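# Close all open drawers without moving the cabinets

## Task

Push each open drawer fully shut. The cabinets must stay in their original places, nothing may be toppled, and the robot must finish upright and not leaning; a fall or tilt means failure.

## Robot and tools

ROBOT. A Dexmate Vega on three wheels: two steerable, driven front wheels and a free rear caster. Its torso folds in a Z through three joints: torso_hip_rad (0 to 1.57), torso_knee_rad (0 to 3.141) and torso_waist_rad (-1.57 to 1.57). The chest leans forward by knee minus hip minus waist. There are two 7-joint arms, each with a two-finger gripper, and a head with pan and two tilts. Seen from above, the footprint is 0.70 m long and 0.63 m wide (0.91 m with arms folded), and the front edge is 0.35 m ahead of the base origin. The three cameras are head_camera, left_wrist_camera and right_wrist_camera. The torso starts in stand (hip 0.469, knee 1.617, waist 1.048). Other presets are stand_high 0.78, 1.57, 0.44; lean_20 0.52, 1.05, 0.18; lean_45 0.52, 1.05, -0.26; and low_lean_45 0, 0, -0.79. Fold the arms before going to low_lean_45. Fold targets, given in key order from shoulder pitch to wrist yaw: left 1, 0.5, -0.6, -2.5, 0, -0.9, 0; right -1, -0.5, 0.6, -2.5, 0, 0.9, 0.

FRAMES. All positions are in metres. The base frame sits on the floor at the point the base spins about, 0.185 m behind the front axle: x forward, y left, z up. The chest, left_hand and right_hand are reported in this frame. A hand point lies between the fingers, 0.033 m back from the closed tips. Fingers point along the hand's z axis and close along its y axis. The camera side of the hand faces -x. The odometry frame is the base frame as it stood when the scene began.

move. The arguments other than cameras form one action. The action is base and/or joints, optionally with speeds or min_time_s, or else target on its own. All of its motions start together.
- base: an object holding exactly one key, each a relative offset from where the base last reported itself. translate_m is metres forward (+) or back, from -2 to 2. strafe_m is metres left (+) or right, from -2 to 2, and the heading can drift while strafing. rotate_rad turns on the spot, counter-clockwise (+), from -3.2 to 3.2. The front wheels first steer toward a new direction, which takes up to 1.1 s.
- joints: an object mapping joint names to absolute angles in rad, for either or both arms, the torso and the head. Arm ranges for the left arm: shoulder_pitch ±3.041 (+ lowers the arm), shoulder_yaw -0.423..1.523, upper_arm_roll ±3.041, elbow -3.041..0.214 (0 straight, negative bends it up), forearm_roll ±3.041, wrist_pitch ±1.366 (+ tips the hand down), wrist_yaw -1.348..1.087, gripper 0..0.785 (0 closed). On the right arm, shoulder_pitch and wrist_pitch are mirrored (negative lowers or tips down), shoulder_yaw runs -1.523..0.423 and wrist_yaw -1.087..1.348. Head: head_pan_rad ±2.792 (+ left), head_tilt_rad ±1.483, head_camera_tilt_rad -1.483..1.378 (+ down). Torso joints named in one action arrive together.
- target: one hand's absolute pose in the base frame. It needs side ("left"/"right"), x, y, z (m, -3..3), pitch_deg (-30..95; 90 points the fingers down, 0 is level) and heading_deg (0 faces forward, + turns counter-clockwise, -360..360). roll_deg is optional, defaults to 0 and has the same range. line_only true accepts the move only if it can run as a straight line. The robot must be at rest, and the check considers the robot's own body only, not the room.
- speeds: lower top speeds for this action only. translate_m and strafe_m take 0.04-0.3 m/s and rotate_rad takes 0.1-0.6 rad/s; the upper values are the defaults.
- min_time_s: 0.1-8 s, the shortest time any arm or head motion in this action may take.
- cameras: a list drawn from the camera names or "all". Omitted or null gives all cameras; [] gives none.
A move with no action just reports the state.

RESULTS. The move line says done, or else the worst status of the motions. base_status and joint_status can read done, off_target (stopped away from the target and possibly still pushing), contact_stop (arm only; a stop on one joint halts that whole arm or the whole torso), time_out, not_followed (a built-in check withheld the command), unfinished or limit_stop_at_motor_heat. left_hand_status and right_hand_status read reached (within 10 mm and 2°), short (with the remaining error) or refused (with the reason). After "short (part of ...)" send the same target again. The result also gives joint_positions, joint torques, motor temperatures, base_odometry (wheel counts only, so slipping counts as travel), turned_by_wheels and turned_by_imu (rad since the last result), base_tilt in degrees, on_its_own, and a pictures line naming the cameras in image order. A refused call, or a stop that blocks a call, cancels every later move, wait and finished_scene in the same reply. A call with an unknown key is invalid but does not cancel later calls.

wait: seconds from 0 to 10; it returns the state and images. zoom_image: camera plus region [x0, y0, x1, y1] in pixels, at most 504×504, on that camera's latest image. read_manual: licence texts only. finished_scene: scene (integer 1-3); this cannot be undone, and the drawers must stay shut afterwards.

CAUTIONS. Nothing prevents tipping, and a fallen robot is lost; keep the body balanced when leaning and reaching. The base does not stop when it meets furniture. A time_out, or a count near 0, means it was blocked. Drive away, or rotate to free a front wheel. Push drawers gently and steadily: slams, hard hits and strong shoves can shift a cabinet. Keep the two arms from striking or pressing on each other. Under joints, only contact stops an arm from hitting the torso, head or base. Contact torque at a joint's limit (142 N m for the shoulders, 76 for upper_arm_roll and elbow, 23.7 for the wrist and forearm joints) freezes that arm for 10 s. Motors heat when an arm holds a load, stays stretched out or keeps pushing, and at 80 °C the arm is stopped for a while. After any contact stop, back the arm away first. The scene keeps running while you think, and the robot holds its last command.

Each tool is called after ">>>" as name(argument=value, ...) on one line, values as JSON.

## Session

>>> move(joints={"head_camera_tilt_rad":0.2}, cameras=["head_camera"])

>>> move(joints={"head_pan_rad":1.3}, cameras=["head_camera"])

>>> move(joints={"head_pan_rad":2.7}, cameras=["head_camera"])

>>> move(joints={"head_pan_rad":-1.3}, cameras=["head_camera"])

>>> move(joints={"head_pan_rad":-2.5}, cameras=["head_camera"])

Scene clock: 0.73 s.
Joint torques (N m): left_arm=[4.99 -1.48 -1.29 -5.26 0.32 -2.2 0.02] | right_arm=[-2 0.64 -0.36 -4.21 -0.01 1.76 0.16]
Motor temperatures (°C): left_arm=[27 30 30 30 34 38 35] | right_arm=[29 28 29 31 34 34 35]
move: done
base_odometry: x=+0.000 y=+0.000 heading=+0.000
turned_by_wheels: +0.000
turned_by_imu: +0.000
base_tilt: forward=+0.6 right=-0.1
base_status: not commanded
joint_positions: torso_hip_rad=+0.469 torso_knee_rad=+1.617 torso_waist_rad=+1.048 left_shoulder_pitch_rad=+2.211 left_shoulder_yaw_rad=-0.012 left_upper_arm_roll_rad=-0.018 left_elbow_rad=-1.096 left_forearm_roll_rad=+0.000 left_wrist_pitch_rad=-0.486 left_wrist_yaw_rad=+0.003 left_gripper_rad=+0.005 right_shoulder_pitch_rad=-2.205 right_shoulder_yaw_rad=+0.017 right_upper_arm_roll_rad=+0.000 right_elbow_rad=-1.113 right_forearm_roll_rad=+0.002 right_wrist_pitch_rad=+0.507 right_wrist_yaw_rad=+0.015 right_gripper_rad=+0.005 head_pan_rad=+0.000 head_tilt_rad=+0.000 head_camera_tilt_rad=+0.200
joint_status: all done
chest: x=-0.0111 y=+0.0000 z=+1.4155 quat_wxyz=(+0.999, +0.000, +0.050, +0.000) (m; base frame)
left_hand: x=+0.1837 y=+0.2377 z=+0.5981 quat_wxyz=(+0.408, -0.010, +0.913, +0.007) pitch_deg=+41.8 heading_deg=+1.6 roll_deg=+0.4 back=up (m; base frame)
right_hand: x=+0.2035 y=-0.2175 z=+0.6125 quat_wxyz=(+0.429, +0.006, +0.903, +0.010) pitch_deg=+39.2 heading_deg=+1.0 roll_deg=+1.7 back=up (m; base frame)
pictures: head_camera
Images, in order (width x height): head_camera 896x560.

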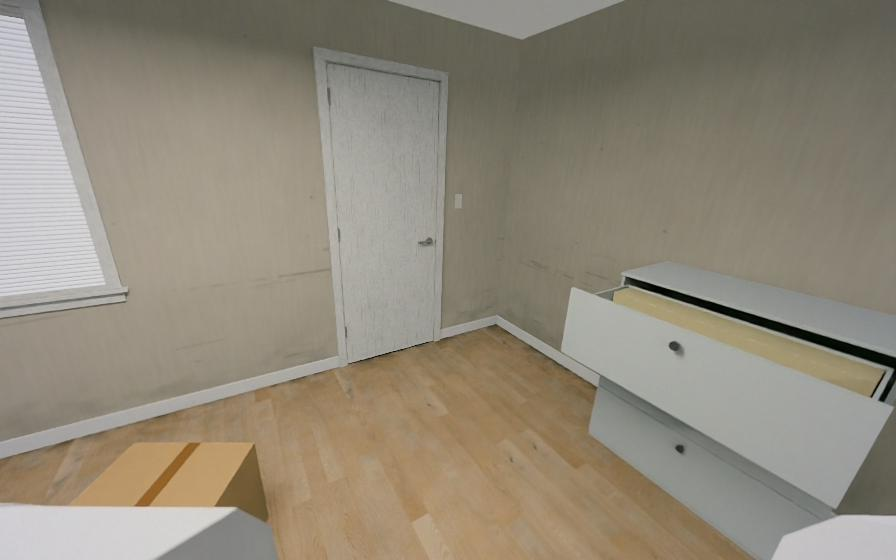

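Scene clock: 2.27 s.
Joint torques (N m): left_arm=[6.88 -0.66 0.25 -4.86 0.44 -1.77 0.03] | right_arm=[-2.78 0.55 -0.95 -4.58 0.02 2.14 0.15]
Motor temperatures (°C): left_arm=[27 30 30 30 34 38 35] | right_arm=[29 28 29 31 34 34 35]
move: done
base_odometry: x=+0.000 y=+0.000 heading=+0.000
turned_by_wheels: +0.000
turned_by_imu: +0.000
base_tilt: forward=+0.7 right=-0.1
base_status: not commanded
joint_positions: torso_hip_rad=+0.469 torso_knee_rad=+1.617 torso_waist_rad=+1.048 left_shoulder_pitch_rad=+2.211 left_shoulder_yaw_rad=-0.012 left_upper_arm_roll_rad=-0.018 left_elbow_rad=-1.096 left_forearm_roll_rad=+0.000 left_wrist_pitch_rad=-0.486 left_wrist_yaw_rad=+0.003 left_gripper_rad=+0.005 right_shoulder_pitch_rad=-2.205 right_shoulder_yaw_rad=+0.017 right_upper_arm_roll_rad=+0.000 right_elbow_rad=-1.113 right_forearm_roll_rad=+0.002 right_wrist_pitch_rad=+0.507 right_wrist_yaw_rad=+0.015 right_gripper_rad=+0.005 head_pan_rad=+1.300 head_tilt_rad=+0.000 head_camera_tilt_rad=+0.200
joint_status: all done
chest: x=-0.0111 y=+0.0000 z=+1.4155 quat_wxyz=(+0.999, +0.000, +0.050, +0.000) (m; base frame)
left_hand: x=+0.1837 y=+0.2377 z=+0.5981 quat_wxyz=(+0.408, -0.010, +0.913, +0.007) pitch_deg=+41.8 heading_deg=+1.6 roll_deg=+0.4 back=up (m; base frame)
right_hand: x=+0.2035 y=-0.2175 z=+0.6125 quat_wxyz=(+0.429, +0.006, +0.903, +0.010) pitch_deg=+39.2 heading_deg=+1.0 roll_deg=+1.7 back=up (m; base frame)
pictures: head_camera
Images, in order (width x height): head_camera 896x560.

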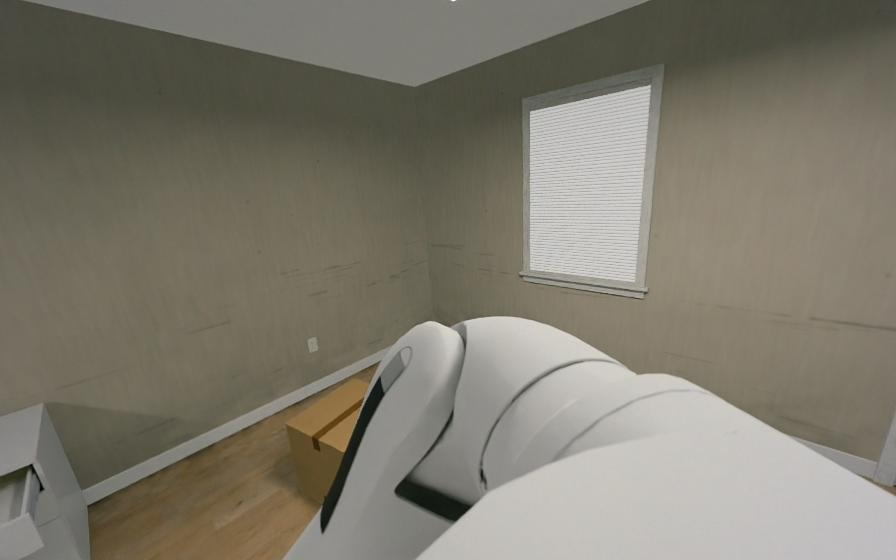

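Scene clock: 3.87 s.
Joint torques (N m): left_arm=[5.12 1.39 -0.89 -5.73 0.04 -1.48 0.48] | right_arm=[-3.49 0.61 -0.65 -4.45 -0.08 1.94 0.13]
Motor temperatures (°C): left_arm=[27 30 30 30 34 38 35] | right_arm=[29 28 29 31 34 34 35]
move: done
base_odometry: x=+0.000 y=+0.000 heading=+0.000
turned_by_wheels: +0.000
turned_by_imu: +0.000
base_tilt: forward=+0.7 right=-0.1
base_status: not commanded
joint_positions: torso_hip_rad=+0.469 torso_knee_rad=+1.617 torso_waist_rad=+1.048 left_shoulder_pitch_rad=+2.211 left_shoulder_yaw_rad=-0.012 left_upper_arm_roll_rad=-0.018 left_elbow_rad=-1.096 left_forearm_roll_rad=+0.000 left_wrist_pitch_rad=-0.486 left_wrist_yaw_rad=+0.003 left_gripper_rad=+0.005 right_shoulder_pitch_rad=-2.205 right_shoulder_yaw_rad=+0.017 right_upper_arm_roll_rad=+0.000 right_elbow_rad=-1.113 right_forearm_roll_rad=+0.002 right_wrist_pitch_rad=+0.507 right_wrist_yaw_rad=+0.015 right_gripper_rad=+0.005 head_pan_rad=+2.700 head_tilt_rad=+0.000 head_camera_tilt_rad=+0.200
joint_status: all done
chest: x=-0.0111 y=+0.0000 z=+1.4155 quat_wxyz=(+0.999, +0.000, +0.050, +0.000) (m; base frame)
left_hand: x=+0.1837 y=+0.2377 z=+0.5981 quat_wxyz=(+0.408, -0.010, +0.913, +0.007) pitch_deg=+41.8 heading_deg=+1.6 roll_deg=+0.4 back=up (m; base frame)
right_hand: x=+0.2035 y=-0.2175 z=+0.6125 quat_wxyz=(+0.429, +0.006, +0.903, +0.010) pitch_deg=+39.2 heading_deg=+1.0 roll_deg=+1.7 back=up (m; base frame)
pictures: head_camera
Images, in order (width x height): head_camera 896x560.

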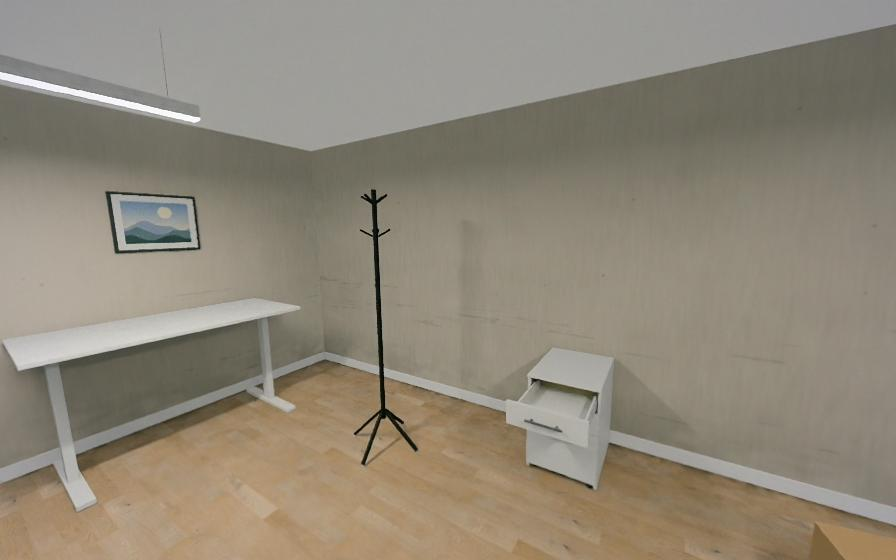

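Scene clock: 7.20 s.
Joint torques (N m): left_arm=[6.36 -0.6 -0.73 -4.82 0.41 -1.77 -0.08] | right_arm=[-3.03 0.9 -0.87 -4.57 0.01 2.18 0.24]
Motor temperatures (°C): left_arm=[27 30 30 30 34 38 35] | right_arm=[29 28 29 31 34 34 35]
move: done
base_odometry: x=+0.000 y=+0.000 heading=+0.000
turned_by_wheels: +0.000
turned_by_imu: +0.001
base_tilt: forward=+0.6 right=-0.1
base_status: not commanded
joint_positions: torso_hip_rad=+0.469 torso_knee_rad=+1.617 torso_waist_rad=+1.048 left_shoulder_pitch_rad=+2.211 left_shoulder_yaw_rad=-0.012 left_upper_arm_roll_rad=-0.018 left_elbow_rad=-1.096 left_forearm_roll_rad=+0.000 left_wrist_pitch_rad=-0.486 left_wrist_yaw_rad=+0.003 left_gripper_rad=+0.005 right_shoulder_pitch_rad=-2.205 right_shoulder_yaw_rad=+0.017 right_upper_arm_roll_rad=+0.000 right_elbow_rad=-1.113 right_forearm_roll_rad=+0.002 right_wrist_pitch_rad=+0.507 right_wrist_yaw_rad=+0.015 right_gripper_rad=+0.005 head_pan_rad=-1.300 head_tilt_rad=+0.000 head_camera_tilt_rad=+0.200
joint_status: all done
chest: x=-0.0111 y=+0.0000 z=+1.4155 quat_wxyz=(+0.999, +0.000, +0.050, +0.000) (m; base frame)
left_hand: x=+0.1837 y=+0.2377 z=+0.5981 quat_wxyz=(+0.408, -0.010, +0.913, +0.007) pitch_deg=+41.8 heading_deg=+1.6 roll_deg=+0.4 back=up (m; base frame)
right_hand: x=+0.2035 y=-0.2175 z=+0.6125 quat_wxyz=(+0.429, +0.006, +0.903, +0.010) pitch_deg=+39.2 heading_deg=+1.0 roll_deg=+1.7 back=up (m; base frame)
pictures: head_camera
Images, in order (width x height): head_camera 896x560.

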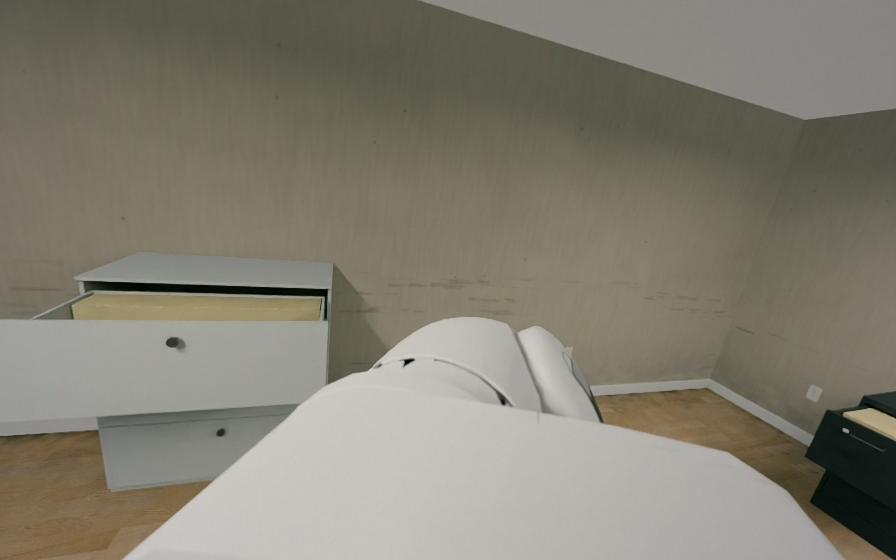

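Scene clock: 8.67 s.
Joint torques (N m): left_arm=[6.07 0.58 -1.64 -5.66 0.03 -1.44 0.36] | right_arm=[-2.46 0.88 -0.58 -4.26 -0.07 2.28 0.03]
Motor temperatures (°C): left_arm=[27 30 30 30 34 38 35] | right_arm=[29 28 29 31 34 34 35]
move: done
base_odometry: x=+0.000 y=+0.000 heading=+0.000
turned_by_wheels: +0.000
turned_by_imu: +0.000
base_tilt: forward=+0.7 right=+0.0
base_status: not commanded
joint_positions: torso_hip_rad=+0.469 torso_knee_rad=+1.617 torso_waist_rad=+1.048 left_shoulder_pitch_rad=+2.211 left_shoulder_yaw_rad=-0.012 left_upper_arm_roll_rad=-0.018 left_elbow_rad=-1.096 left_forearm_roll_rad=+0.000 left_wrist_pitch_rad=-0.486 left_wrist_yaw_rad=+0.003 left_gripper_rad=+0.005 right_shoulder_pitch_rad=-2.205 right_shoulder_yaw_rad=+0.017 right_upper_arm_roll_rad=+0.000 right_elbow_rad=-1.113 right_forearm_roll_rad=+0.002 right_wrist_pitch_rad=+0.507 right_wrist_yaw_rad=+0.015 right_gripper_rad=+0.005 head_pan_rad=-2.500 head_tilt_rad=+0.000 head_camera_tilt_rad=+0.200
joint_status: all done
chest: x=-0.0111 y=+0.0000 z=+1.4155 quat_wxyz=(+0.999, +0.000, +0.050, +0.000) (m; base frame)
left_hand: x=+0.1837 y=+0.2377 z=+0.5981 quat_wxyz=(+0.408, -0.010, +0.913, +0.007) pitch_deg=+41.8 heading_deg=+1.6 roll_deg=+0.4 back=up (m; base frame)
right_hand: x=+0.2035 y=-0.2175 z=+0.6125 quat_wxyz=(+0.429, +0.006, +0.903, +0.010) pitch_deg=+39.2 heading_deg=+1.0 roll_deg=+1.7 back=up (m; base frame)
pictures: head_camera
Images, in order (width x height): head_camera 896x560.

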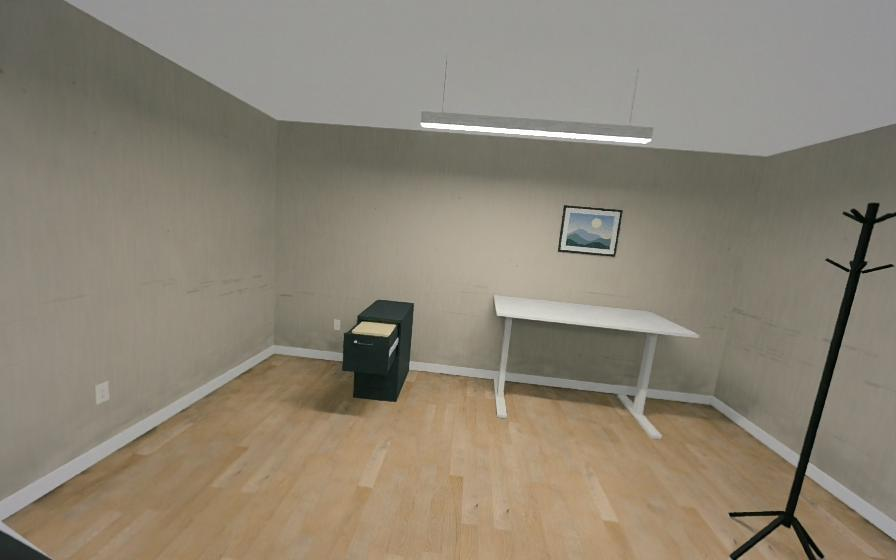

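>>> move(target={"side":"right","x":0.65,"y":-0.1,"z":0.92,"pitch_deg":10,"heading_deg":0}, cameras=[])

>>> move(base={"rotate_rad":-1.12}, joints={"head_pan_rad":0}, cameras=["head_camera"])

Scene clock: 31.17 s.
Joint torques (N m): left_arm=[5.22 -0.33 0.2 -4.53 -0.5 -1.67 -0.44] | right_arm=[-2.51 0.51 -0.51 -4.46 -0.06 1.82 0.27]
Motor temperatures (°C): left_arm=[27 30 30 30 34 38 35] | right_arm=[29 28 29 31 34 35 35]
move: refused
base_odometry: x=+0.000 y=+0.000 heading=+0.000
turned_by_wheels: +0.000
turned_by_imu: +0.001
base_tilt: forward=+0.7 right=-0.1
base_status: not commanded
joint_positions: torso_hip_rad=+0.469 torso_knee_rad=+1.617 torso_waist_rad=+1.048 left_shoulder_pitch_rad=+2.211 left_shoulder_yaw_rad=-0.012 left_upper_arm_roll_rad=-0.018 left_elbow_rad=-1.096 left_forearm_roll_rad=+0.000 left_wrist_pitch_rad=-0.486 left_wrist_yaw_rad=+0.003 left_gripper_rad=+0.005 right_shoulder_pitch_rad=-2.205 right_shoulder_yaw_rad=+0.017 right_upper_arm_roll_rad=+0.000 right_elbow_rad=-1.113 right_forearm_roll_rad=+0.002 right_wrist_pitch_rad=+0.507 right_wrist_yaw_rad=+0.015 right_gripper_rad=+0.005 head_pan_rad=-2.500 head_tilt_rad=+0.000 head_camera_tilt_rad=+0.200
joint_status: not commanded
chest: x=-0.0111 y=+0.0000 z=+1.4155 quat_wxyz=(+0.999, +0.000, +0.050, +0.000) (m; base frame)
left_hand: x=+0.1837 y=+0.2377 z=+0.5981 quat_wxyz=(+0.408, -0.010, +0.913, +0.007) pitch_deg=+41.8 heading_deg=+1.6 roll_deg=+0.4 back=up (m; base frame)
right_hand: x=+0.2035 y=-0.2175 z=+0.6125 quat_wxyz=(+0.429, +0.006, +0.903, +0.010) pitch_deg=+39.2 heading_deg=+1.0 roll_deg=+1.7 back=up (m; base frame)
right_hand_status: refused: neither the straight line nor an arc passes: the way is over 45 cm, too long for a line; the best arc brings the right forearm within 1.9 cm of the torso (limit 2.0). Nothing moved.
pictures: none
No camera images: "cameras" was empty.

not run: a stop came earlier in this reply.

Step in two, y further out first.

>>> move(target={"side":"right","x":0.5,"y":-0.25,"z":0.75,"pitch_deg":35,"heading_deg":0}, cameras=[])

>>> move(target={"side":"right","x":0.65,"y":-0.12,"z":0.92,"pitch_deg":10,"heading_deg":0}, cameras=[])

>>> move(base={"rotate_rad":-1.12}, joints={"head_pan_rad":0}, cameras=["head_camera"])

Scene clock: 40.70 s.
Joint torques (N m): left_arm=[5.8 -0.53 -0.45 -6.47 0.31 -2.32 -0.15] | right_arm=[13.77 -5.91 1.67 -9.64 -0.58 2.18 -0.13]
Motor temperatures (°C): left_arm=[27 30 30 30 34 38 35] | right_arm=[29 28 29 31 34 35 35]
move: done
base_odometry: x=+0.000 y=+0.000 heading=+0.000
turned_by_wheels: +0.000
turned_by_imu: +0.001
base_tilt: forward=+0.7 right=-0.1
base_status: not commanded
joint_positions: torso_hip_rad=+0.469 torso_knee_rad=+1.617 torso_waist_rad=+1.048 left_shoulder_pitch_rad=+2.211 left_shoulder_yaw_rad=-0.012 left_upper_arm_roll_rad=-0.018 left_elbow_rad=-1.096 left_forearm_roll_rad=+0.000 left_wrist_pitch_rad=-0.486 left_wrist_yaw_rad=+0.003 left_gripper_rad=+0.005 right_shoulder_pitch_rad=-1.736 right_shoulder_yaw_rad=-0.685 right_upper_arm_roll_rad=-0.542 right_elbow_rad=-1.672 right_forearm_roll_rad=+0.757 right_wrist_pitch_rad=-0.054 right_wrist_yaw_rad=-0.481 right_gripper_rad=+0.005 head_pan_rad=-2.500 head_tilt_rad=+0.000 head_camera_tilt_rad=+0.200
joint_status: not commanded
chest: x=-0.0111 y=+0.0000 z=+1.4155 quat_wxyz=(+0.999, +0.000, +0.050, +0.000) (m; base frame)
left_hand: x=+0.1837 y=+0.2377 z=+0.5981 quat_wxyz=(+0.408, -0.010, +0.913, +0.007) pitch_deg=+41.8 heading_deg=+1.6 roll_deg=+0.4 back=up (m; base frame)
right_hand: x=+0.4994 y=-0.2506 z=+0.7493 quat_wxyz=(+0.463, +0.001, +0.887, +0.000) pitch_deg=+34.9 heading_deg=-0.1 roll_deg=+0.1 back=up (m; base frame)
right_hand_status: reached (checked arc [the straight line was blocked], planned for 2.7 s): 1 mm and 0.2 deg off.
pictures: none
No camera images: "cameras" was empty.

Scene clock: 43.63 s.
Joint torques (N m): left_arm=[6.42 -0.91 -0.02 -7.37 0.01 -2.8 -0.32] | right_arm=[16.64 2.69 0.05 -5.91 -1.94 2.54 -0.21]
Motor temperatures (°C): left_arm=[27 30 30 30 34 38 35] | right_arm=[29 28 29 31 34 35 35]
move: done
base_odometry: x=+0.000 y=+0.000 heading=+0.000
turned_by_wheels: +0.000
turned_by_imu: +0.000
base_tilt: forward=+0.6 right=-0.1
base_status: not commanded
joint_positions: torso_hip_rad=+0.469 torso_knee_rad=+1.617 torso_waist_rad=+1.048 left_shoulder_pitch_rad=+2.211 left_shoulder_yaw_rad=-0.012 left_upper_arm_roll_rad=-0.018 left_elbow_rad=-1.096 left_forearm_roll_rad=+0.000 left_wrist_pitch_rad=-0.486 left_wrist_yaw_rad=+0.003 left_gripper_rad=+0.005 right_shoulder_pitch_rad=-1.437 right_shoulder_yaw_rad=-0.372 right_upper_arm_roll_rad=-0.698 right_elbow_rad=-1.475 right_forearm_roll_rad=+0.428 right_wrist_pitch_rad=+0.150 right_wrist_yaw_rad=-0.605 right_gripper_rad=+0.005 head_pan_rad=-2.500 head_tilt_rad=+0.000 head_camera_tilt_rad=+0.200
joint_status: not commanded
chest: x=-0.0111 y=+0.0000 z=+1.4155 quat_wxyz=(+0.999, +0.000, +0.050, +0.000) (m; base frame)
left_hand: x=+0.1837 y=+0.2377 z=+0.5981 quat_wxyz=(+0.408, -0.010, +0.913, +0.007) pitch_deg=+41.8 heading_deg=+1.6 roll_deg=+0.4 back=up (m; base frame)
right_hand: x=+0.6476 y=-0.1229 z=+0.9160 quat_wxyz=(+0.639, +0.000, +0.769, +0.000) pitch_deg=+10.5 heading_deg=-0.1 roll_deg=+0.0 back=up (m; base frame)
right_hand_status: reached (straight line, planned for 1.5 s): 6 mm and 0.5 deg off.
pictures: none
No camera images: "cameras" was empty.

Scene clock: 47.07 s.
Joint torques (N m): left_arm=[3.19 -1.24 -0.96 -5.62 -0.37 -1.94 0.03] | right_arm=[16.69 3.46 0.25 -6.87 -1.88 2.58 -0.01]
Motor temperatures (°C): left_arm=[27 30 30 30 34 38 35] | right_arm=[29 28 29 31 34 35 35]
move: done
base_odometry: x=+0.001 y=+0.000 heading=-1.122
turned_by_wheels: -1.122
turned_by_imu: -1.099
base_tilt: forward=+0.7 right=+0.0
base_status: done
joint_positions: torso_hip_rad=+0.469 torso_knee_rad=+1.617 torso_waist_rad=+1.048 left_shoulder_pitch_rad=+2.211 left_shoulder_yaw_rad=-0.012 left_upper_arm_roll_rad=-0.018 left_elbow_rad=-1.096 left_forearm_roll_rad=+0.000 left_wrist_pitch_rad=-0.486 left_wrist_yaw_rad=+0.003 left_gripper_rad=+0.005 right_shoulder_pitch_rad=-1.431 right_shoulder_yaw_rad=-0.366 right_upper_arm_roll_rad=-0.701 right_elbow_rad=-1.470 right_forearm_roll_rad=+0.422 right_wrist_pitch_rad=+0.154 right_wrist_yaw_rad=-0.607 right_gripper_rad=+0.005 head_pan_rad=+0.000 head_tilt_rad=+0.000 head_camera_tilt_rad=+0.200
joint_status: all done
chest: x=-0.0111 y=+0.0000 z=+1.4155 quat_wxyz=(+0.999, +0.000, +0.050, +0.000) (m; base frame)
left_hand: x=+0.1837 y=+0.2377 z=+0.5981 quat_wxyz=(+0.408, -0.010, +0.913, +0.007) pitch_deg=+41.8 heading_deg=+1.6 roll_deg=+0.4 back=up (m; base frame)
right_hand: x=+0.6498 y=-0.1202 z=+0.9196 quat_wxyz=(+0.642, +0.000, +0.766, +0.000) pitch_deg=+10.0 heading_deg=+0.0 roll_deg=+0.0 back=up (m; base frame)
pictures: head_camera
Images, in order (width x height): head_camera 896x560.

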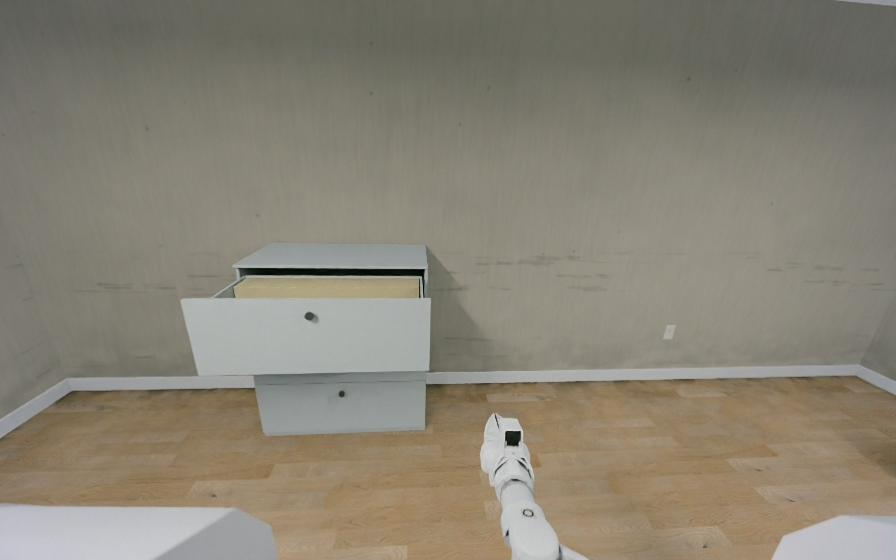

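>>> move(base={"rotate_rad":0.02}, cameras=[])

>>> move(base={"strafe_m":0.66}, cameras=[])

>>> move(base={"translate_m":0.35}, cameras=["head_camera","right_wrist_camera"])

Scene clock: 56.13 s.
Joint torques (N m): left_arm=[7.2 1.35 0.48 -6.68 0.81 -3.5 -0.13] | right_arm=[16.61 3.71 0.21 -7.27 -1.84 2.62 0.03]
Motor temperatures (°C): left_arm=[27 30 30 30 34 38 35] | right_arm=[30 28 29 31 34 35 35]
move: done
base_odometry: x=+0.001 y=+0.000 heading=-1.102
turned_by_wheels: +0.020
turned_by_imu: +0.020
base_tilt: forward=+0.6 right=-0.1
base_status: done
joint_positions: torso_hip_rad=+0.469 torso_knee_rad=+1.617 torso_waist_rad=+1.048 left_shoulder_pitch_rad=+2.211 left_shoulder_yaw_rad=-0.012 left_upper_arm_roll_rad=-0.018 left_elbow_rad=-1.096 left_forearm_roll_rad=+0.000 left_wrist_pitch_rad=-0.486 left_wrist_yaw_rad=+0.003 left_gripper_rad=+0.005 right_shoulder_pitch_rad=-1.431 right_shoulder_yaw_rad=-0.366 right_upper_arm_roll_rad=-0.701 right_elbow_rad=-1.470 right_forearm_roll_rad=+0.422 right_wrist_pitch_rad=+0.154 right_wrist_yaw_rad=-0.607 right_gripper_rad=+0.005 head_pan_rad=+0.000 head_tilt_rad=+0.000 head_camera_tilt_rad=+0.200
joint_status: not commanded
chest: x=-0.0111 y=+0.0000 z=+1.4155 quat_wxyz=(+0.999, +0.000, +0.050, +0.000) (m; base frame)
left_hand: x=+0.1837 y=+0.2377 z=+0.5981 quat_wxyz=(+0.408, -0.010, +0.913, +0.007) pitch_deg=+41.8 heading_deg=+1.6 roll_deg=+0.4 back=up (m; base frame)
right_hand: x=+0.6498 y=-0.1202 z=+0.9196 quat_wxyz=(+0.642, +0.000, +0.766, +0.000) pitch_deg=+10.0 heading_deg=+0.0 roll_deg=+0.0 back=up (m; base frame)
pictures: none
No camera images: "cameras" was empty.

Scene clock: 60.60 s.
Joint torques (N m): left_arm=[4.17 -0.68 0.9 -4.25 0.29 -1.69 0.01] | right_arm=[17.48 1.93 0.67 -8.09 -1.87 1.92 0.02]
Motor temperatures (°C): left_arm=[27 30 30 30 34 38 35] | right_arm=[30 28 29 31 34 35 35]
move: done
base_odometry: x=+0.586 y=+0.303 heading=-1.092
turned_by_wheels: +0.010
turned_by_imu: +0.005
base_tilt: forward=+0.6 right=-0.1
base_status: done
joint_positions: torso_hip_rad=+0.469 torso_knee_rad=+1.617 torso_waist_rad=+1.048 left_shoulder_pitch_rad=+2.211 left_shoulder_yaw_rad=-0.012 left_upper_arm_roll_rad=-0.018 left_elbow_rad=-1.096 left_forearm_roll_rad=+0.000 left_wrist_pitch_rad=-0.486 left_wrist_yaw_rad=+0.003 left_gripper_rad=+0.005 right_shoulder_pitch_rad=-1.431 right_shoulder_yaw_rad=-0.366 right_upper_arm_roll_rad=-0.701 right_elbow_rad=-1.470 right_forearm_roll_rad=+0.422 right_wrist_pitch_rad=+0.154 right_wrist_yaw_rad=-0.607 right_gripper_rad=+0.005 head_pan_rad=+0.000 head_tilt_rad=+0.000 head_camera_tilt_rad=+0.200
joint_status: not commanded
chest: x=-0.0111 y=+0.0000 z=+1.4155 quat_wxyz=(+0.999, +0.000, +0.050, +0.000) (m; base frame)
left_hand: x=+0.1837 y=+0.2377 z=+0.5981 quat_wxyz=(+0.408, -0.010, +0.913, +0.007) pitch_deg=+41.8 heading_deg=+1.6 roll_deg=+0.4 back=up (m; base frame)
right_hand: x=+0.6498 y=-0.1202 z=+0.9196 quat_wxyz=(+0.642, +0.000, +0.766, +0.000) pitch_deg=+10.0 heading_deg=+0.0 roll_deg=+0.0 back=up (m; base frame)
pictures: none
No camera images: "cameras" was empty.

Scene clock: 63.90 s.
Joint torques (N m): left_arm=[4.17 -1.32 -1.1 -5.96 0.17 -2.05 0.26] | right_arm=[15.6 1.82 0.54 -7.9 -1.78 2.16 0.16]
Motor temperatures (°C): left_arm=[27 30 30 30 34 38 35] | right_arm=[30 28 29 31 34 35 35]
move: done
base_odometry: x=+0.748 y=-0.008 heading=-1.093
turned_by_wheels: -0.001
turned_by_imu: +0.000
base_tilt: forward=+0.6 right=-0.1
base_status: done
joint_positions: torso_hip_rad=+0.469 torso_knee_rad=+1.617 torso_waist_rad=+1.048 left_shoulder_pitch_rad=+2.211 left_shoulder_yaw_rad=-0.012 left_upper_arm_roll_rad=-0.018 left_elbow_rad=-1.096 left_forearm_roll_rad=+0.000 left_wrist_pitch_rad=-0.486 left_wrist_yaw_rad=+0.003 left_gripper_rad=+0.005 right_shoulder_pitch_rad=-1.431 right_shoulder_yaw_rad=-0.366 right_upper_arm_roll_rad=-0.701 right_elbow_rad=-1.470 right_forearm_roll_rad=+0.422 right_wrist_pitch_rad=+0.154 right_wrist_yaw_rad=-0.607 right_gripper_rad=+0.005 head_pan_rad=+0.000 head_tilt_rad=+0.000 head_camera_tilt_rad=+0.200
joint_status: not commanded
chest: x=-0.0110 y=+0.0000 z=+1.4155 quat_wxyz=(+0.999, +0.000, +0.050, +0.000) (m; base frame)
left_hand: x=+0.1837 y=+0.2377 z=+0.5981 quat_wxyz=(+0.408, -0.010, +0.913, +0.007) pitch_deg=+41.8 heading_deg=+1.6 roll_deg=+0.4 back=up (m; base frame)
right_hand: x=+0.6499 y=-0.1202 z=+0.9195 quat_wxyz=(+0.642, +0.000, +0.766, +0.000) pitch_deg=+10.1 heading_deg=+0.0 roll_deg=+0.0 back=up (m; base frame)
pictures: head_camera, right_wrist_camera
Images, in order (width x height): head_camera 896x560, right_wrist_camera 672x420.

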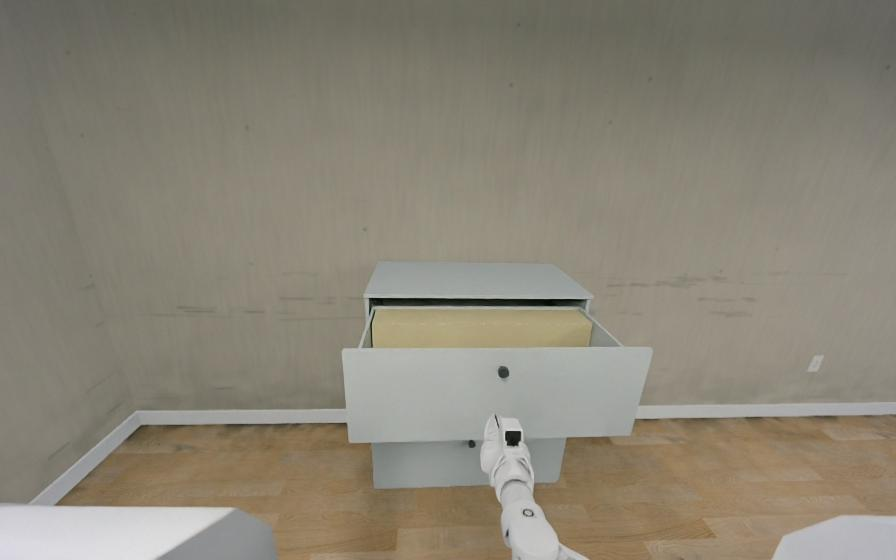

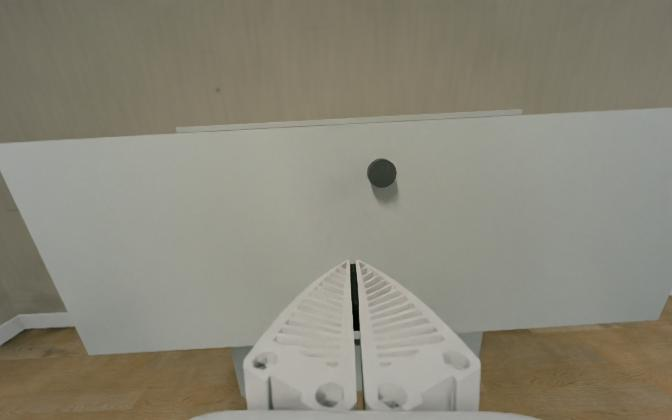

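>>> move(base={"rotate_rad":-0.02}, cameras=[])

>>> move(base={"translate_m":0.5}, speeds={"translate_m":0.1}, cameras=["head_camera","right_wrist_camera"])

Scene clock: 71.40 s.
Joint torques (N m): left_arm=[5.99 -0.95 0.83 -5.91 0.26 -2.13 -0.04] | right_arm=[15.92 3.01 0.82 -6.97 -1.78 2.78 0.02]
Motor temperatures (°C): left_arm=[27 30 30 30 34 38 35] | right_arm=[30 28 29 31 34 35 35]
move: done
base_odometry: x=+0.748 y=-0.008 heading=-1.112
turned_by_wheels: -0.020
turned_by_imu: -0.020
base_tilt: forward=+0.7 right=-0.1
base_status: done
joint_positions: torso_hip_rad=+0.469 torso_knee_rad=+1.617 torso_waist_rad=+1.048 left_shoulder_pitch_rad=+2.211 left_shoulder_yaw_rad=-0.012 left_upper_arm_roll_rad=-0.018 left_elbow_rad=-1.096 left_forearm_roll_rad=+0.000 left_wrist_pitch_rad=-0.486 left_wrist_yaw_rad=+0.003 left_gripper_rad=+0.005 right_shoulder_pitch_rad=-1.431 right_shoulder_yaw_rad=-0.366 right_upper_arm_roll_rad=-0.701 right_elbow_rad=-1.470 right_forearm_roll_rad=+0.422 right_wrist_pitch_rad=+0.154 right_wrist_yaw_rad=-0.607 right_gripper_rad=+0.005 head_pan_rad=+0.000 head_tilt_rad=+0.000 head_camera_tilt_rad=+0.200
joint_status: not commanded
chest: x=-0.0110 y=+0.0000 z=+1.4155 quat_wxyz=(+0.999, +0.000, +0.050, +0.000) (m; base frame)
left_hand: x=+0.1837 y=+0.2377 z=+0.5981 quat_wxyz=(+0.408, -0.010, +0.913, +0.007) pitch_deg=+41.8 heading_deg=+1.6 roll_deg=+0.4 back=up (m; base frame)
right_hand: x=+0.6499 y=-0.1202 z=+0.9195 quat_wxyz=(+0.642, +0.000, +0.766, +0.000) pitch_deg=+10.1 heading_deg=+0.0 roll_deg=+0.0 back=up (m; base frame)
pictures: none
No camera images: "cameras" was empty.

Scene clock: 77.73 s.
Joint torques (N m): left_arm=[6.25 -2.05 -0.3 -4.43 -0.33 -2.25 0.03] | right_arm=[15.97 1.6 6.97 -8.96 -1.78 2.46 -0.16]
Motor temperatures (°C): left_arm=[27 30 30 30 34 38 35] | right_arm=[30 28 29 31 34 35 35]
move: done
base_odometry: x=+0.971 y=-0.455 heading=-1.113
turned_by_wheels: -0.001
turned_by_imu: +0.002
base_tilt: forward=+0.7 right=-0.1
base_status: done
joint_positions: torso_hip_rad=+0.469 torso_knee_rad=+1.617 torso_waist_rad=+1.048 left_shoulder_pitch_rad=+2.211 left_shoulder_yaw_rad=-0.012 left_upper_arm_roll_rad=-0.018 left_elbow_rad=-1.096 left_forearm_roll_rad=+0.000 left_wrist_pitch_rad=-0.486 left_wrist_yaw_rad=+0.003 left_gripper_rad=+0.005 right_shoulder_pitch_rad=-1.431 right_shoulder_yaw_rad=-0.366 right_upper_arm_roll_rad=-0.701 right_elbow_rad=-1.470 right_forearm_roll_rad=+0.422 right_wrist_pitch_rad=+0.154 right_wrist_yaw_rad=-0.607 right_gripper_rad=+0.005 head_pan_rad=+0.000 head_tilt_rad=+0.000 head_camera_tilt_rad=+0.200
joint_status: not commanded
chest: x=-0.0111 y=+0.0000 z=+1.4155 quat_wxyz=(+0.999, +0.000, +0.050, +0.000) (m; base frame)
left_hand: x=+0.1837 y=+0.2377 z=+0.5981 quat_wxyz=(+0.408, -0.010, +0.913, +0.007) pitch_deg=+41.8 heading_deg=+1.6 roll_deg=+0.4 back=up (m; base frame)
right_hand: x=+0.6497 y=-0.1199 z=+0.9194 quat_wxyz=(+0.642, +0.000, +0.766, +0.000) pitch_deg=+10.1 heading_deg=+0.0 roll_deg=+0.0 back=up (m; base frame)
pictures: head_camera, right_wrist_camera
Images, in order (width x height): head_camera 896x560, right_wrist_camera 672x420.

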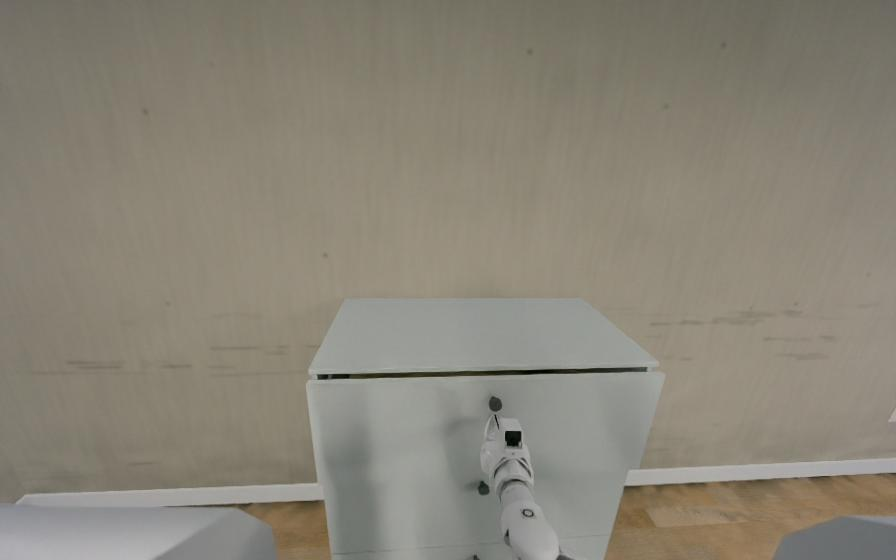

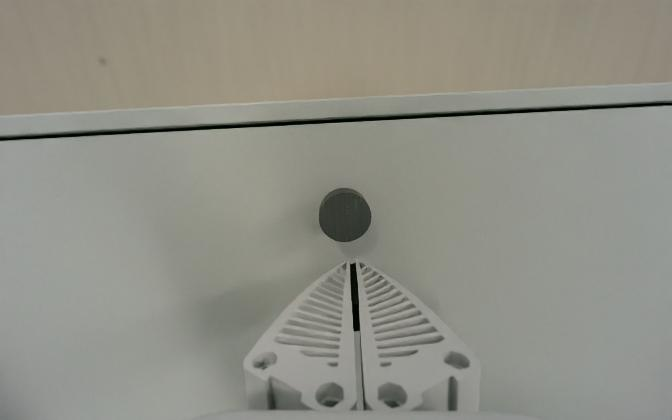

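>>> move(base={"translate_m":0.035}, speeds={"translate_m":0.05}, cameras=["head_camera","right_wrist_camera"])

Scene clock: 82.17 s.
Joint torques (N m): left_arm=[4.73 -0.02 0.24 -5.57 0.68 -2.63 -0.11] | right_arm=[16.09 1.45 7.03 -9.48 -1.94 2.62 -0.1]
Motor temperatures (°C): left_arm=[27 30 30 30 34 38 35] | right_arm=[30 28 29 31 34 35 35]
move: done
base_odometry: x=+0.986 y=-0.487 heading=-1.113
turned_by_wheels: +0.000
turned_by_imu: +0.000
base_tilt: forward=+0.7 right=-0.1
base_status: done
joint_positions: torso_hip_rad=+0.469 torso_knee_rad=+1.617 torso_waist_rad=+1.048 left_shoulder_pitch_rad=+2.211 left_shoulder_yaw_rad=-0.012 left_upper_arm_roll_rad=-0.018 left_elbow_rad=-1.096 left_forearm_roll_rad=+0.000 left_wrist_pitch_rad=-0.486 left_wrist_yaw_rad=+0.003 left_gripper_rad=+0.005 right_shoulder_pitch_rad=-1.431 right_shoulder_yaw_rad=-0.366 right_upper_arm_roll_rad=-0.701 right_elbow_rad=-1.470 right_forearm_roll_rad=+0.422 right_wrist_pitch_rad=+0.154 right_wrist_yaw_rad=-0.607 right_gripper_rad=+0.005 head_pan_rad=+0.000 head_tilt_rad=+0.000 head_camera_tilt_rad=+0.200
joint_status: not commanded
chest: x=-0.0110 y=+0.0000 z=+1.4155 quat_wxyz=(+0.999, +0.000, +0.050, +0.000) (m; base frame)
left_hand: x=+0.1837 y=+0.2377 z=+0.5981 quat_wxyz=(+0.408, -0.010, +0.913, +0.007) pitch_deg=+41.8 heading_deg=+1.6 roll_deg=+0.4 back=up (m; base frame)
right_hand: x=+0.6497 y=-0.1199 z=+0.9193 quat_wxyz=(+0.642, +0.000, +0.766, +0.000) pitch_deg=+10.1 heading_deg=+0.0 roll_deg=+0.0 back=up (m; base frame)
pictures: head_camera, right_wrist_camera
Images, in order (width x height): head_camera 896x560, right_wrist_camera 672x420.

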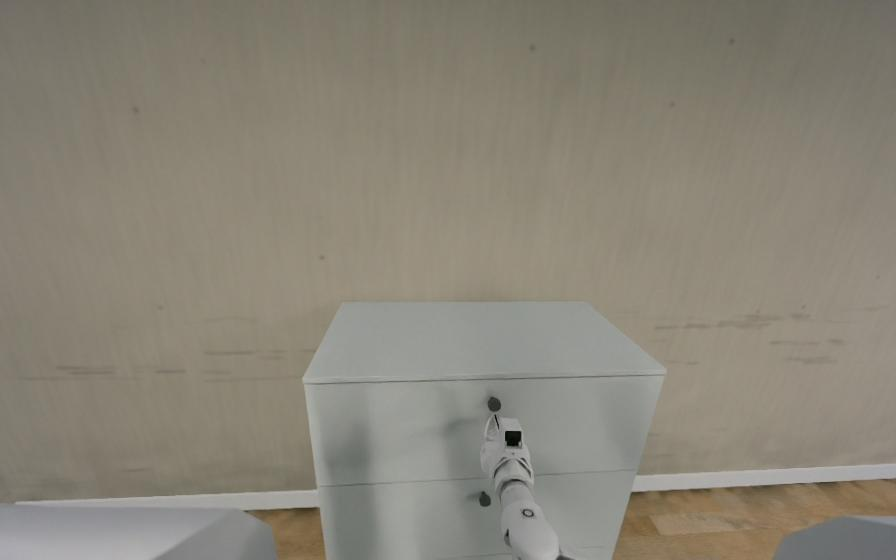

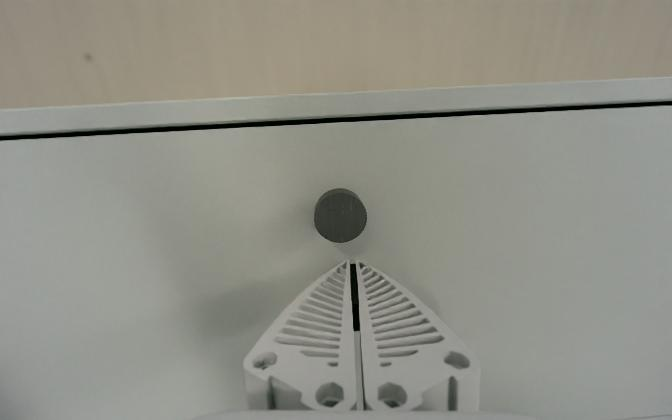

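Looks nearly flush, no end-stop torque yet. A bit more.

>>> move(base={"translate_m":0.025}, speeds={"translate_m":0.04}, cameras=["head_camera","right_wrist_camera"])

Scene clock: 85.83 s.
Joint torques (N m): left_arm=[5.12 0.42 1.35 -4.98 0.55 -2.47 0.04] | right_arm=[25.47 0.86 13.42 -12.59 -3.49 4.65 3]
Motor temperatures (°C): left_arm=[27 30 30 30 34 38 35] | right_arm=[31 28 30 31 34 35 35]
move: done
base_odometry: x=+0.997 y=-0.509 heading=-1.114
turned_by_wheels: -0.001
turned_by_imu: -0.001
base_tilt: forward=+0.6 right=+0.0
base_status: done
joint_positions: torso_hip_rad=+0.469 torso_knee_rad=+1.617 torso_waist_rad=+1.048 left_shoulder_pitch_rad=+2.211 left_shoulder_yaw_rad=-0.012 left_upper_arm_roll_rad=-0.018 left_elbow_rad=-1.096 left_forearm_roll_rad=+0.000 left_wrist_pitch_rad=-0.486 left_wrist_yaw_rad=+0.003 left_gripper_rad=+0.005 right_shoulder_pitch_rad=-1.431 right_shoulder_yaw_rad=-0.366 right_upper_arm_roll_rad=-0.702 right_elbow_rad=-1.469 right_forearm_roll_rad=+0.422 right_wrist_pitch_rad=+0.154 right_wrist_yaw_rad=-0.607 right_gripper_rad=+0.005 head_pan_rad=+0.000 head_tilt_rad=+0.000 head_camera_tilt_rad=+0.200
joint_status: not commanded
chest: x=-0.0116 y=+0.0000 z=+1.4155 quat_wxyz=(+0.999, +0.000, +0.050, +0.000) (m; base frame)
left_hand: x=+0.1836 y=+0.2377 z=+0.5982 quat_wxyz=(+0.409, -0.010, +0.913, +0.007) pitch_deg=+41.8 heading_deg=+1.6 roll_deg=+0.4 back=up (m; base frame)
right_hand: x=+0.6489 y=-0.1199 z=+0.9188 quat_wxyz=(+0.642, +0.000, +0.767, +0.000) pitch_deg=+10.1 heading_deg=+0.0 roll_deg=+0.0 back=up (m; base frame)
pictures: head_camera, right_wrist_camera
Images, in order (width x height): head_camera 896x560, right_wrist_camera 672x420.

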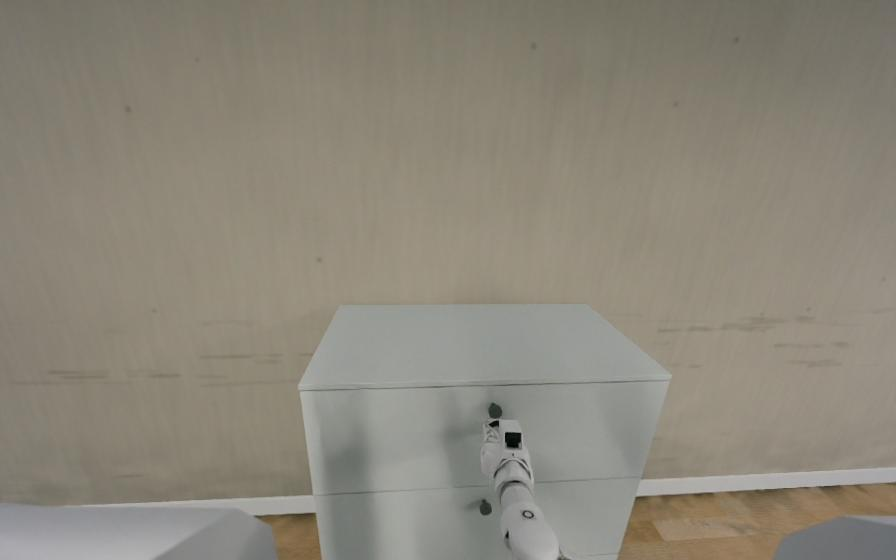

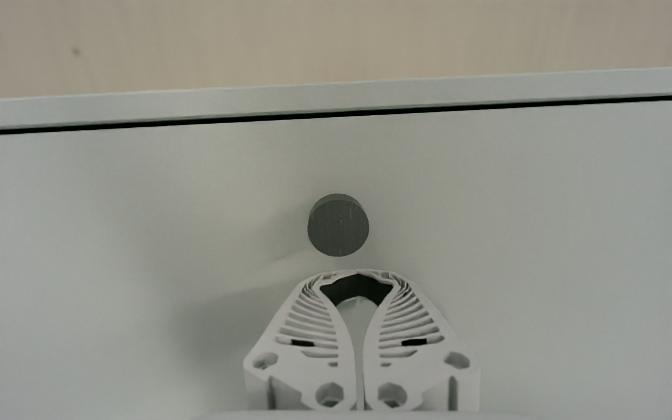

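>>> move(base={"translate_m":-0.45}, cameras=[])

>>> move(base={"rotate_rad":-1.27}, cameras=["head_camera"])

>>> move(base={"translate_m":1.65}, cameras=[])

>>> move(base={"rotate_rad":-0.3}, cameras=["head_camera"])

Scene clock: 104.70 s.
Joint torques (N m): left_arm=[5.68 1.41 -0.25 -4.66 0.4 -1.85 -0.3] | right_arm=[15.25 1.78 7.48 -11.53 -1.86 2.31 0.1]
Motor temperatures (°C): left_arm=[27 30 30 30 34 38 35] | right_arm=[32 28 30 32 34 37 35]
move: done
base_odometry: x=+0.798 y=-0.105 heading=-1.115
turned_by_wheels: -0.001
turned_by_imu: +0.000
base_tilt: forward=+0.6 right=-0.1
base_status: done
joint_positions: torso_hip_rad=+0.469 torso_knee_rad=+1.617 torso_waist_rad=+1.048 left_shoulder_pitch_rad=+2.211 left_shoulder_yaw_rad=-0.012 left_upper_arm_roll_rad=-0.018 left_elbow_rad=-1.096 left_forearm_roll_rad=+0.000 left_wrist_pitch_rad=-0.486 left_wrist_yaw_rad=+0.003 left_gripper_rad=+0.005 right_shoulder_pitch_rad=-1.431 right_shoulder_yaw_rad=-0.366 right_upper_arm_roll_rad=-0.702 right_elbow_rad=-1.470 right_forearm_roll_rad=+0.422 right_wrist_pitch_rad=+0.154 right_wrist_yaw_rad=-0.607 right_gripper_rad=+0.005 head_pan_rad=+0.000 head_tilt_rad=+0.000 head_camera_tilt_rad=+0.200
joint_status: not commanded
chest: x=-0.0111 y=+0.0000 z=+1.4155 quat_wxyz=(+0.999, +0.000, +0.050, +0.000) (m; base frame)
left_hand: x=+0.1837 y=+0.2377 z=+0.5981 quat_wxyz=(+0.408, -0.010, +0.913, +0.007) pitch_deg=+41.8 heading_deg=+1.6 roll_deg=+0.4 back=up (m; base frame)
right_hand: x=+0.6496 y=-0.1199 z=+0.9192 quat_wxyz=(+0.642, +0.000, +0.766, +0.000) pitch_deg=+10.1 heading_deg=+0.0 roll_deg=+0.0 back=up (m; base frame)
pictures: none
No camera images: "cameras" was empty.

Scene clock: 108.37 s.
Joint torques (N m): left_arm=[5.14 -1.62 0.88 -6.56 -0.16 -2.71 0.37] | right_arm=[16.32 2 7.49 -11.37 -1.66 2.15 0.18]
Motor temperatures (°C): left_arm=[27 30 30 30 34 38 35] | right_arm=[32 28 30 32 34 36 35]
move: done
base_odometry: x=+0.799 y=-0.106 heading=-2.387
turned_by_wheels: -1.272
turned_by_imu: -1.247
base_tilt: forward=+0.7 right=-0.1
base_status: done
joint_positions: torso_hip_rad=+0.469 torso_knee_rad=+1.617 torso_waist_rad=+1.048 left_shoulder_pitch_rad=+2.211 left_shoulder_yaw_rad=-0.012 left_upper_arm_roll_rad=-0.018 left_elbow_rad=-1.096 left_forearm_roll_rad=+0.000 left_wrist_pitch_rad=-0.486 left_wrist_yaw_rad=+0.003 left_gripper_rad=+0.005 right_shoulder_pitch_rad=-1.431 right_shoulder_yaw_rad=-0.366 right_upper_arm_roll_rad=-0.702 right_elbow_rad=-1.470 right_forearm_roll_rad=+0.422 right_wrist_pitch_rad=+0.154 right_wrist_yaw_rad=-0.607 right_gripper_rad=+0.005 head_pan_rad=+0.000 head_tilt_rad=+0.000 head_camera_tilt_rad=+0.200
joint_status: not commanded
chest: x=-0.0111 y=+0.0000 z=+1.4155 quat_wxyz=(+0.999, +0.000, +0.050, +0.000) (m; base frame)
left_hand: x=+0.1837 y=+0.2377 z=+0.5981 quat_wxyz=(+0.408, -0.010, +0.913, +0.007) pitch_deg=+41.8 heading_deg=+1.6 roll_deg=+0.4 back=up (m; base frame)
right_hand: x=+0.6496 y=-0.1199 z=+0.9193 quat_wxyz=(+0.642, +0.000, +0.766, +0.000) pitch_deg=+10.1 heading_deg=+0.0 roll_deg=+0.0 back=up (m; base frame)
pictures: head_camera
Images, in order (width x height): head_camera 896x560.

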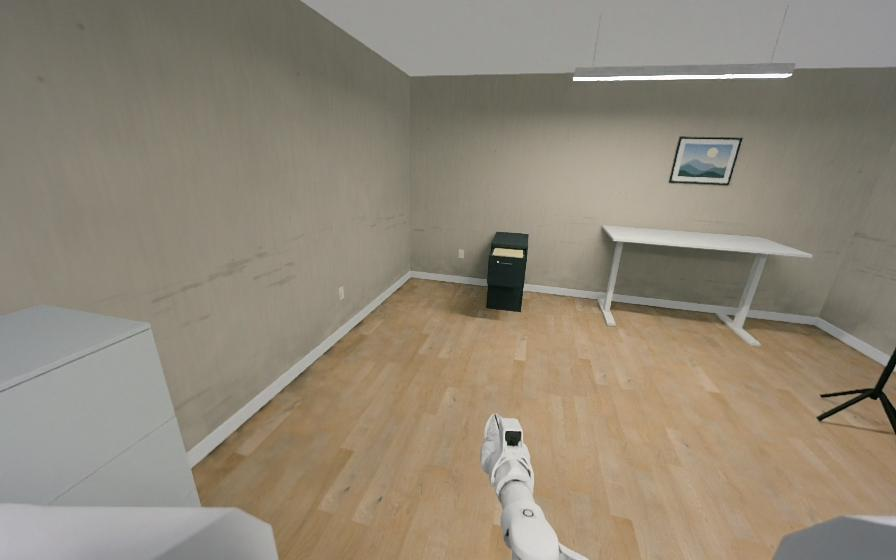

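Scene clock: 115.80 s.
Joint torques (N m): left_arm=[7.34 -1.47 -0.2 -5.65 0.41 -3.13 0.33] | right_arm=[16.58 2.93 7.45 -10.75 -1.8 2.79 0.01]
Motor temperatures (°C): left_arm=[27 30 30 30 34 38 35] | right_arm=[32 28 30 32 34 36 35]
move: done
base_odometry: x=-0.400 y=-1.240 heading=-2.387
turned_by_wheels: -0.001
turned_by_imu: +0.001
base_tilt: forward=+0.6 right=-0.1
base_status: done
joint_positions: torso_hip_rad=+0.469 torso_knee_rad=+1.617 torso_waist_rad=+1.048 left_shoulder_pitch_rad=+2.211 left_shoulder_yaw_rad=-0.012 left_upper_arm_roll_rad=-0.018 left_elbow_rad=-1.096 left_forearm_roll_rad=+0.000 left_wrist_pitch_rad=-0.486 left_wrist_yaw_rad=+0.003 left_gripper_rad=+0.005 right_shoulder_pitch_rad=-1.431 right_shoulder_yaw_rad=-0.366 right_upper_arm_roll_rad=-0.702 right_elbow_rad=-1.470 right_forearm_roll_rad=+0.422 right_wrist_pitch_rad=+0.154 right_wrist_yaw_rad=-0.607 right_gripper_rad=+0.005 head_pan_rad=+0.000 head_tilt_rad=+0.000 head_camera_tilt_rad=+0.200
joint_status: not commanded
chest: x=-0.0110 y=+0.0000 z=+1.4155 quat_wxyz=(+0.999, +0.000, +0.050, +0.000) (m; base frame)
left_hand: x=+0.1837 y=+0.2377 z=+0.5981 quat_wxyz=(+0.408, -0.010, +0.913, +0.007) pitch_deg=+41.8 heading_deg=+1.6 roll_deg=+0.4 back=up (m; base frame)
right_hand: x=+0.6497 y=-0.1199 z=+0.9192 quat_wxyz=(+0.642, +0.000, +0.766, +0.000) pitch_deg=+10.1 heading_deg=+0.0 roll_deg=+0.0 back=up (m; base frame)
pictures: none
No camera images: "cameras" was empty.

Scene clock: 117.77 s.
Joint torques (N m): left_arm=[3.77 1.43 -0.42 -6.34 0.19 -2.03 -0.12] | right_arm=[15.7 2.41 7.28 -10.88 -1.85 2.48 0.08]
Motor temperatures (°C): left_arm=[27 30 30 30 34 38 35] | right_arm=[32 28 30 32 34 36 35]
move: done
base_odometry: x=-0.400 y=-1.240 heading=-2.688
turned_by_wheels: -0.300
turned_by_imu: -0.295
base_tilt: forward=+0.7 right=-0.1
base_status: done
joint_positions: torso_hip_rad=+0.469 torso_knee_rad=+1.617 torso_waist_rad=+1.048 left_shoulder_pitch_rad=+2.211 left_shoulder_yaw_rad=-0.012 left_upper_arm_roll_rad=-0.018 left_elbow_rad=-1.096 left_forearm_roll_rad=+0.000 left_wrist_pitch_rad=-0.486 left_wrist_yaw_rad=+0.003 left_gripper_rad=+0.005 right_shoulder_pitch_rad=-1.431 right_shoulder_yaw_rad=-0.366 right_upper_arm_roll_rad=-0.702 right_elbow_rad=-1.470 right_forearm_roll_rad=+0.422 right_wrist_pitch_rad=+0.154 right_wrist_yaw_rad=-0.607 right_gripper_rad=+0.005 head_pan_rad=+0.000 head_tilt_rad=+0.000 head_camera_tilt_rad=+0.200
joint_status: not commanded
chest: x=-0.0110 y=+0.0000 z=+1.4155 quat_wxyz=(+0.999, +0.000, +0.050, +0.000) (m; base frame)
left_hand: x=+0.1837 y=+0.2377 z=+0.5981 quat_wxyz=(+0.408, -0.010, +0.913, +0.007) pitch_deg=+41.8 heading_deg=+1.6 roll_deg=+0.4 back=up (m; base frame)
right_hand: x=+0.6497 y=-0.1199 z=+0.9192 quat_wxyz=(+0.642, +0.000, +0.766, +0.000) pitch_deg=+10.1 heading_deg=+0.0 roll_deg=+0.0 back=up (m; base frame)
pictures: head_camera
Images, in order (width x height): head_camera 896x560.

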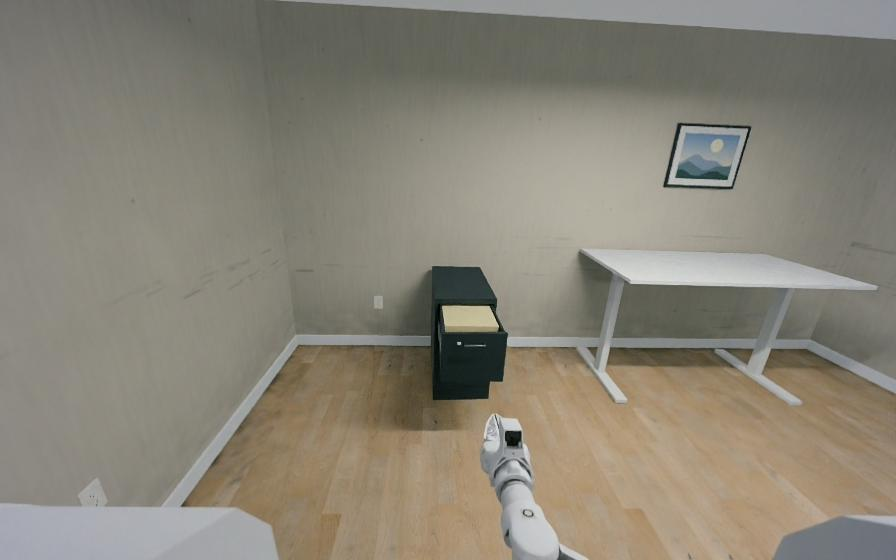

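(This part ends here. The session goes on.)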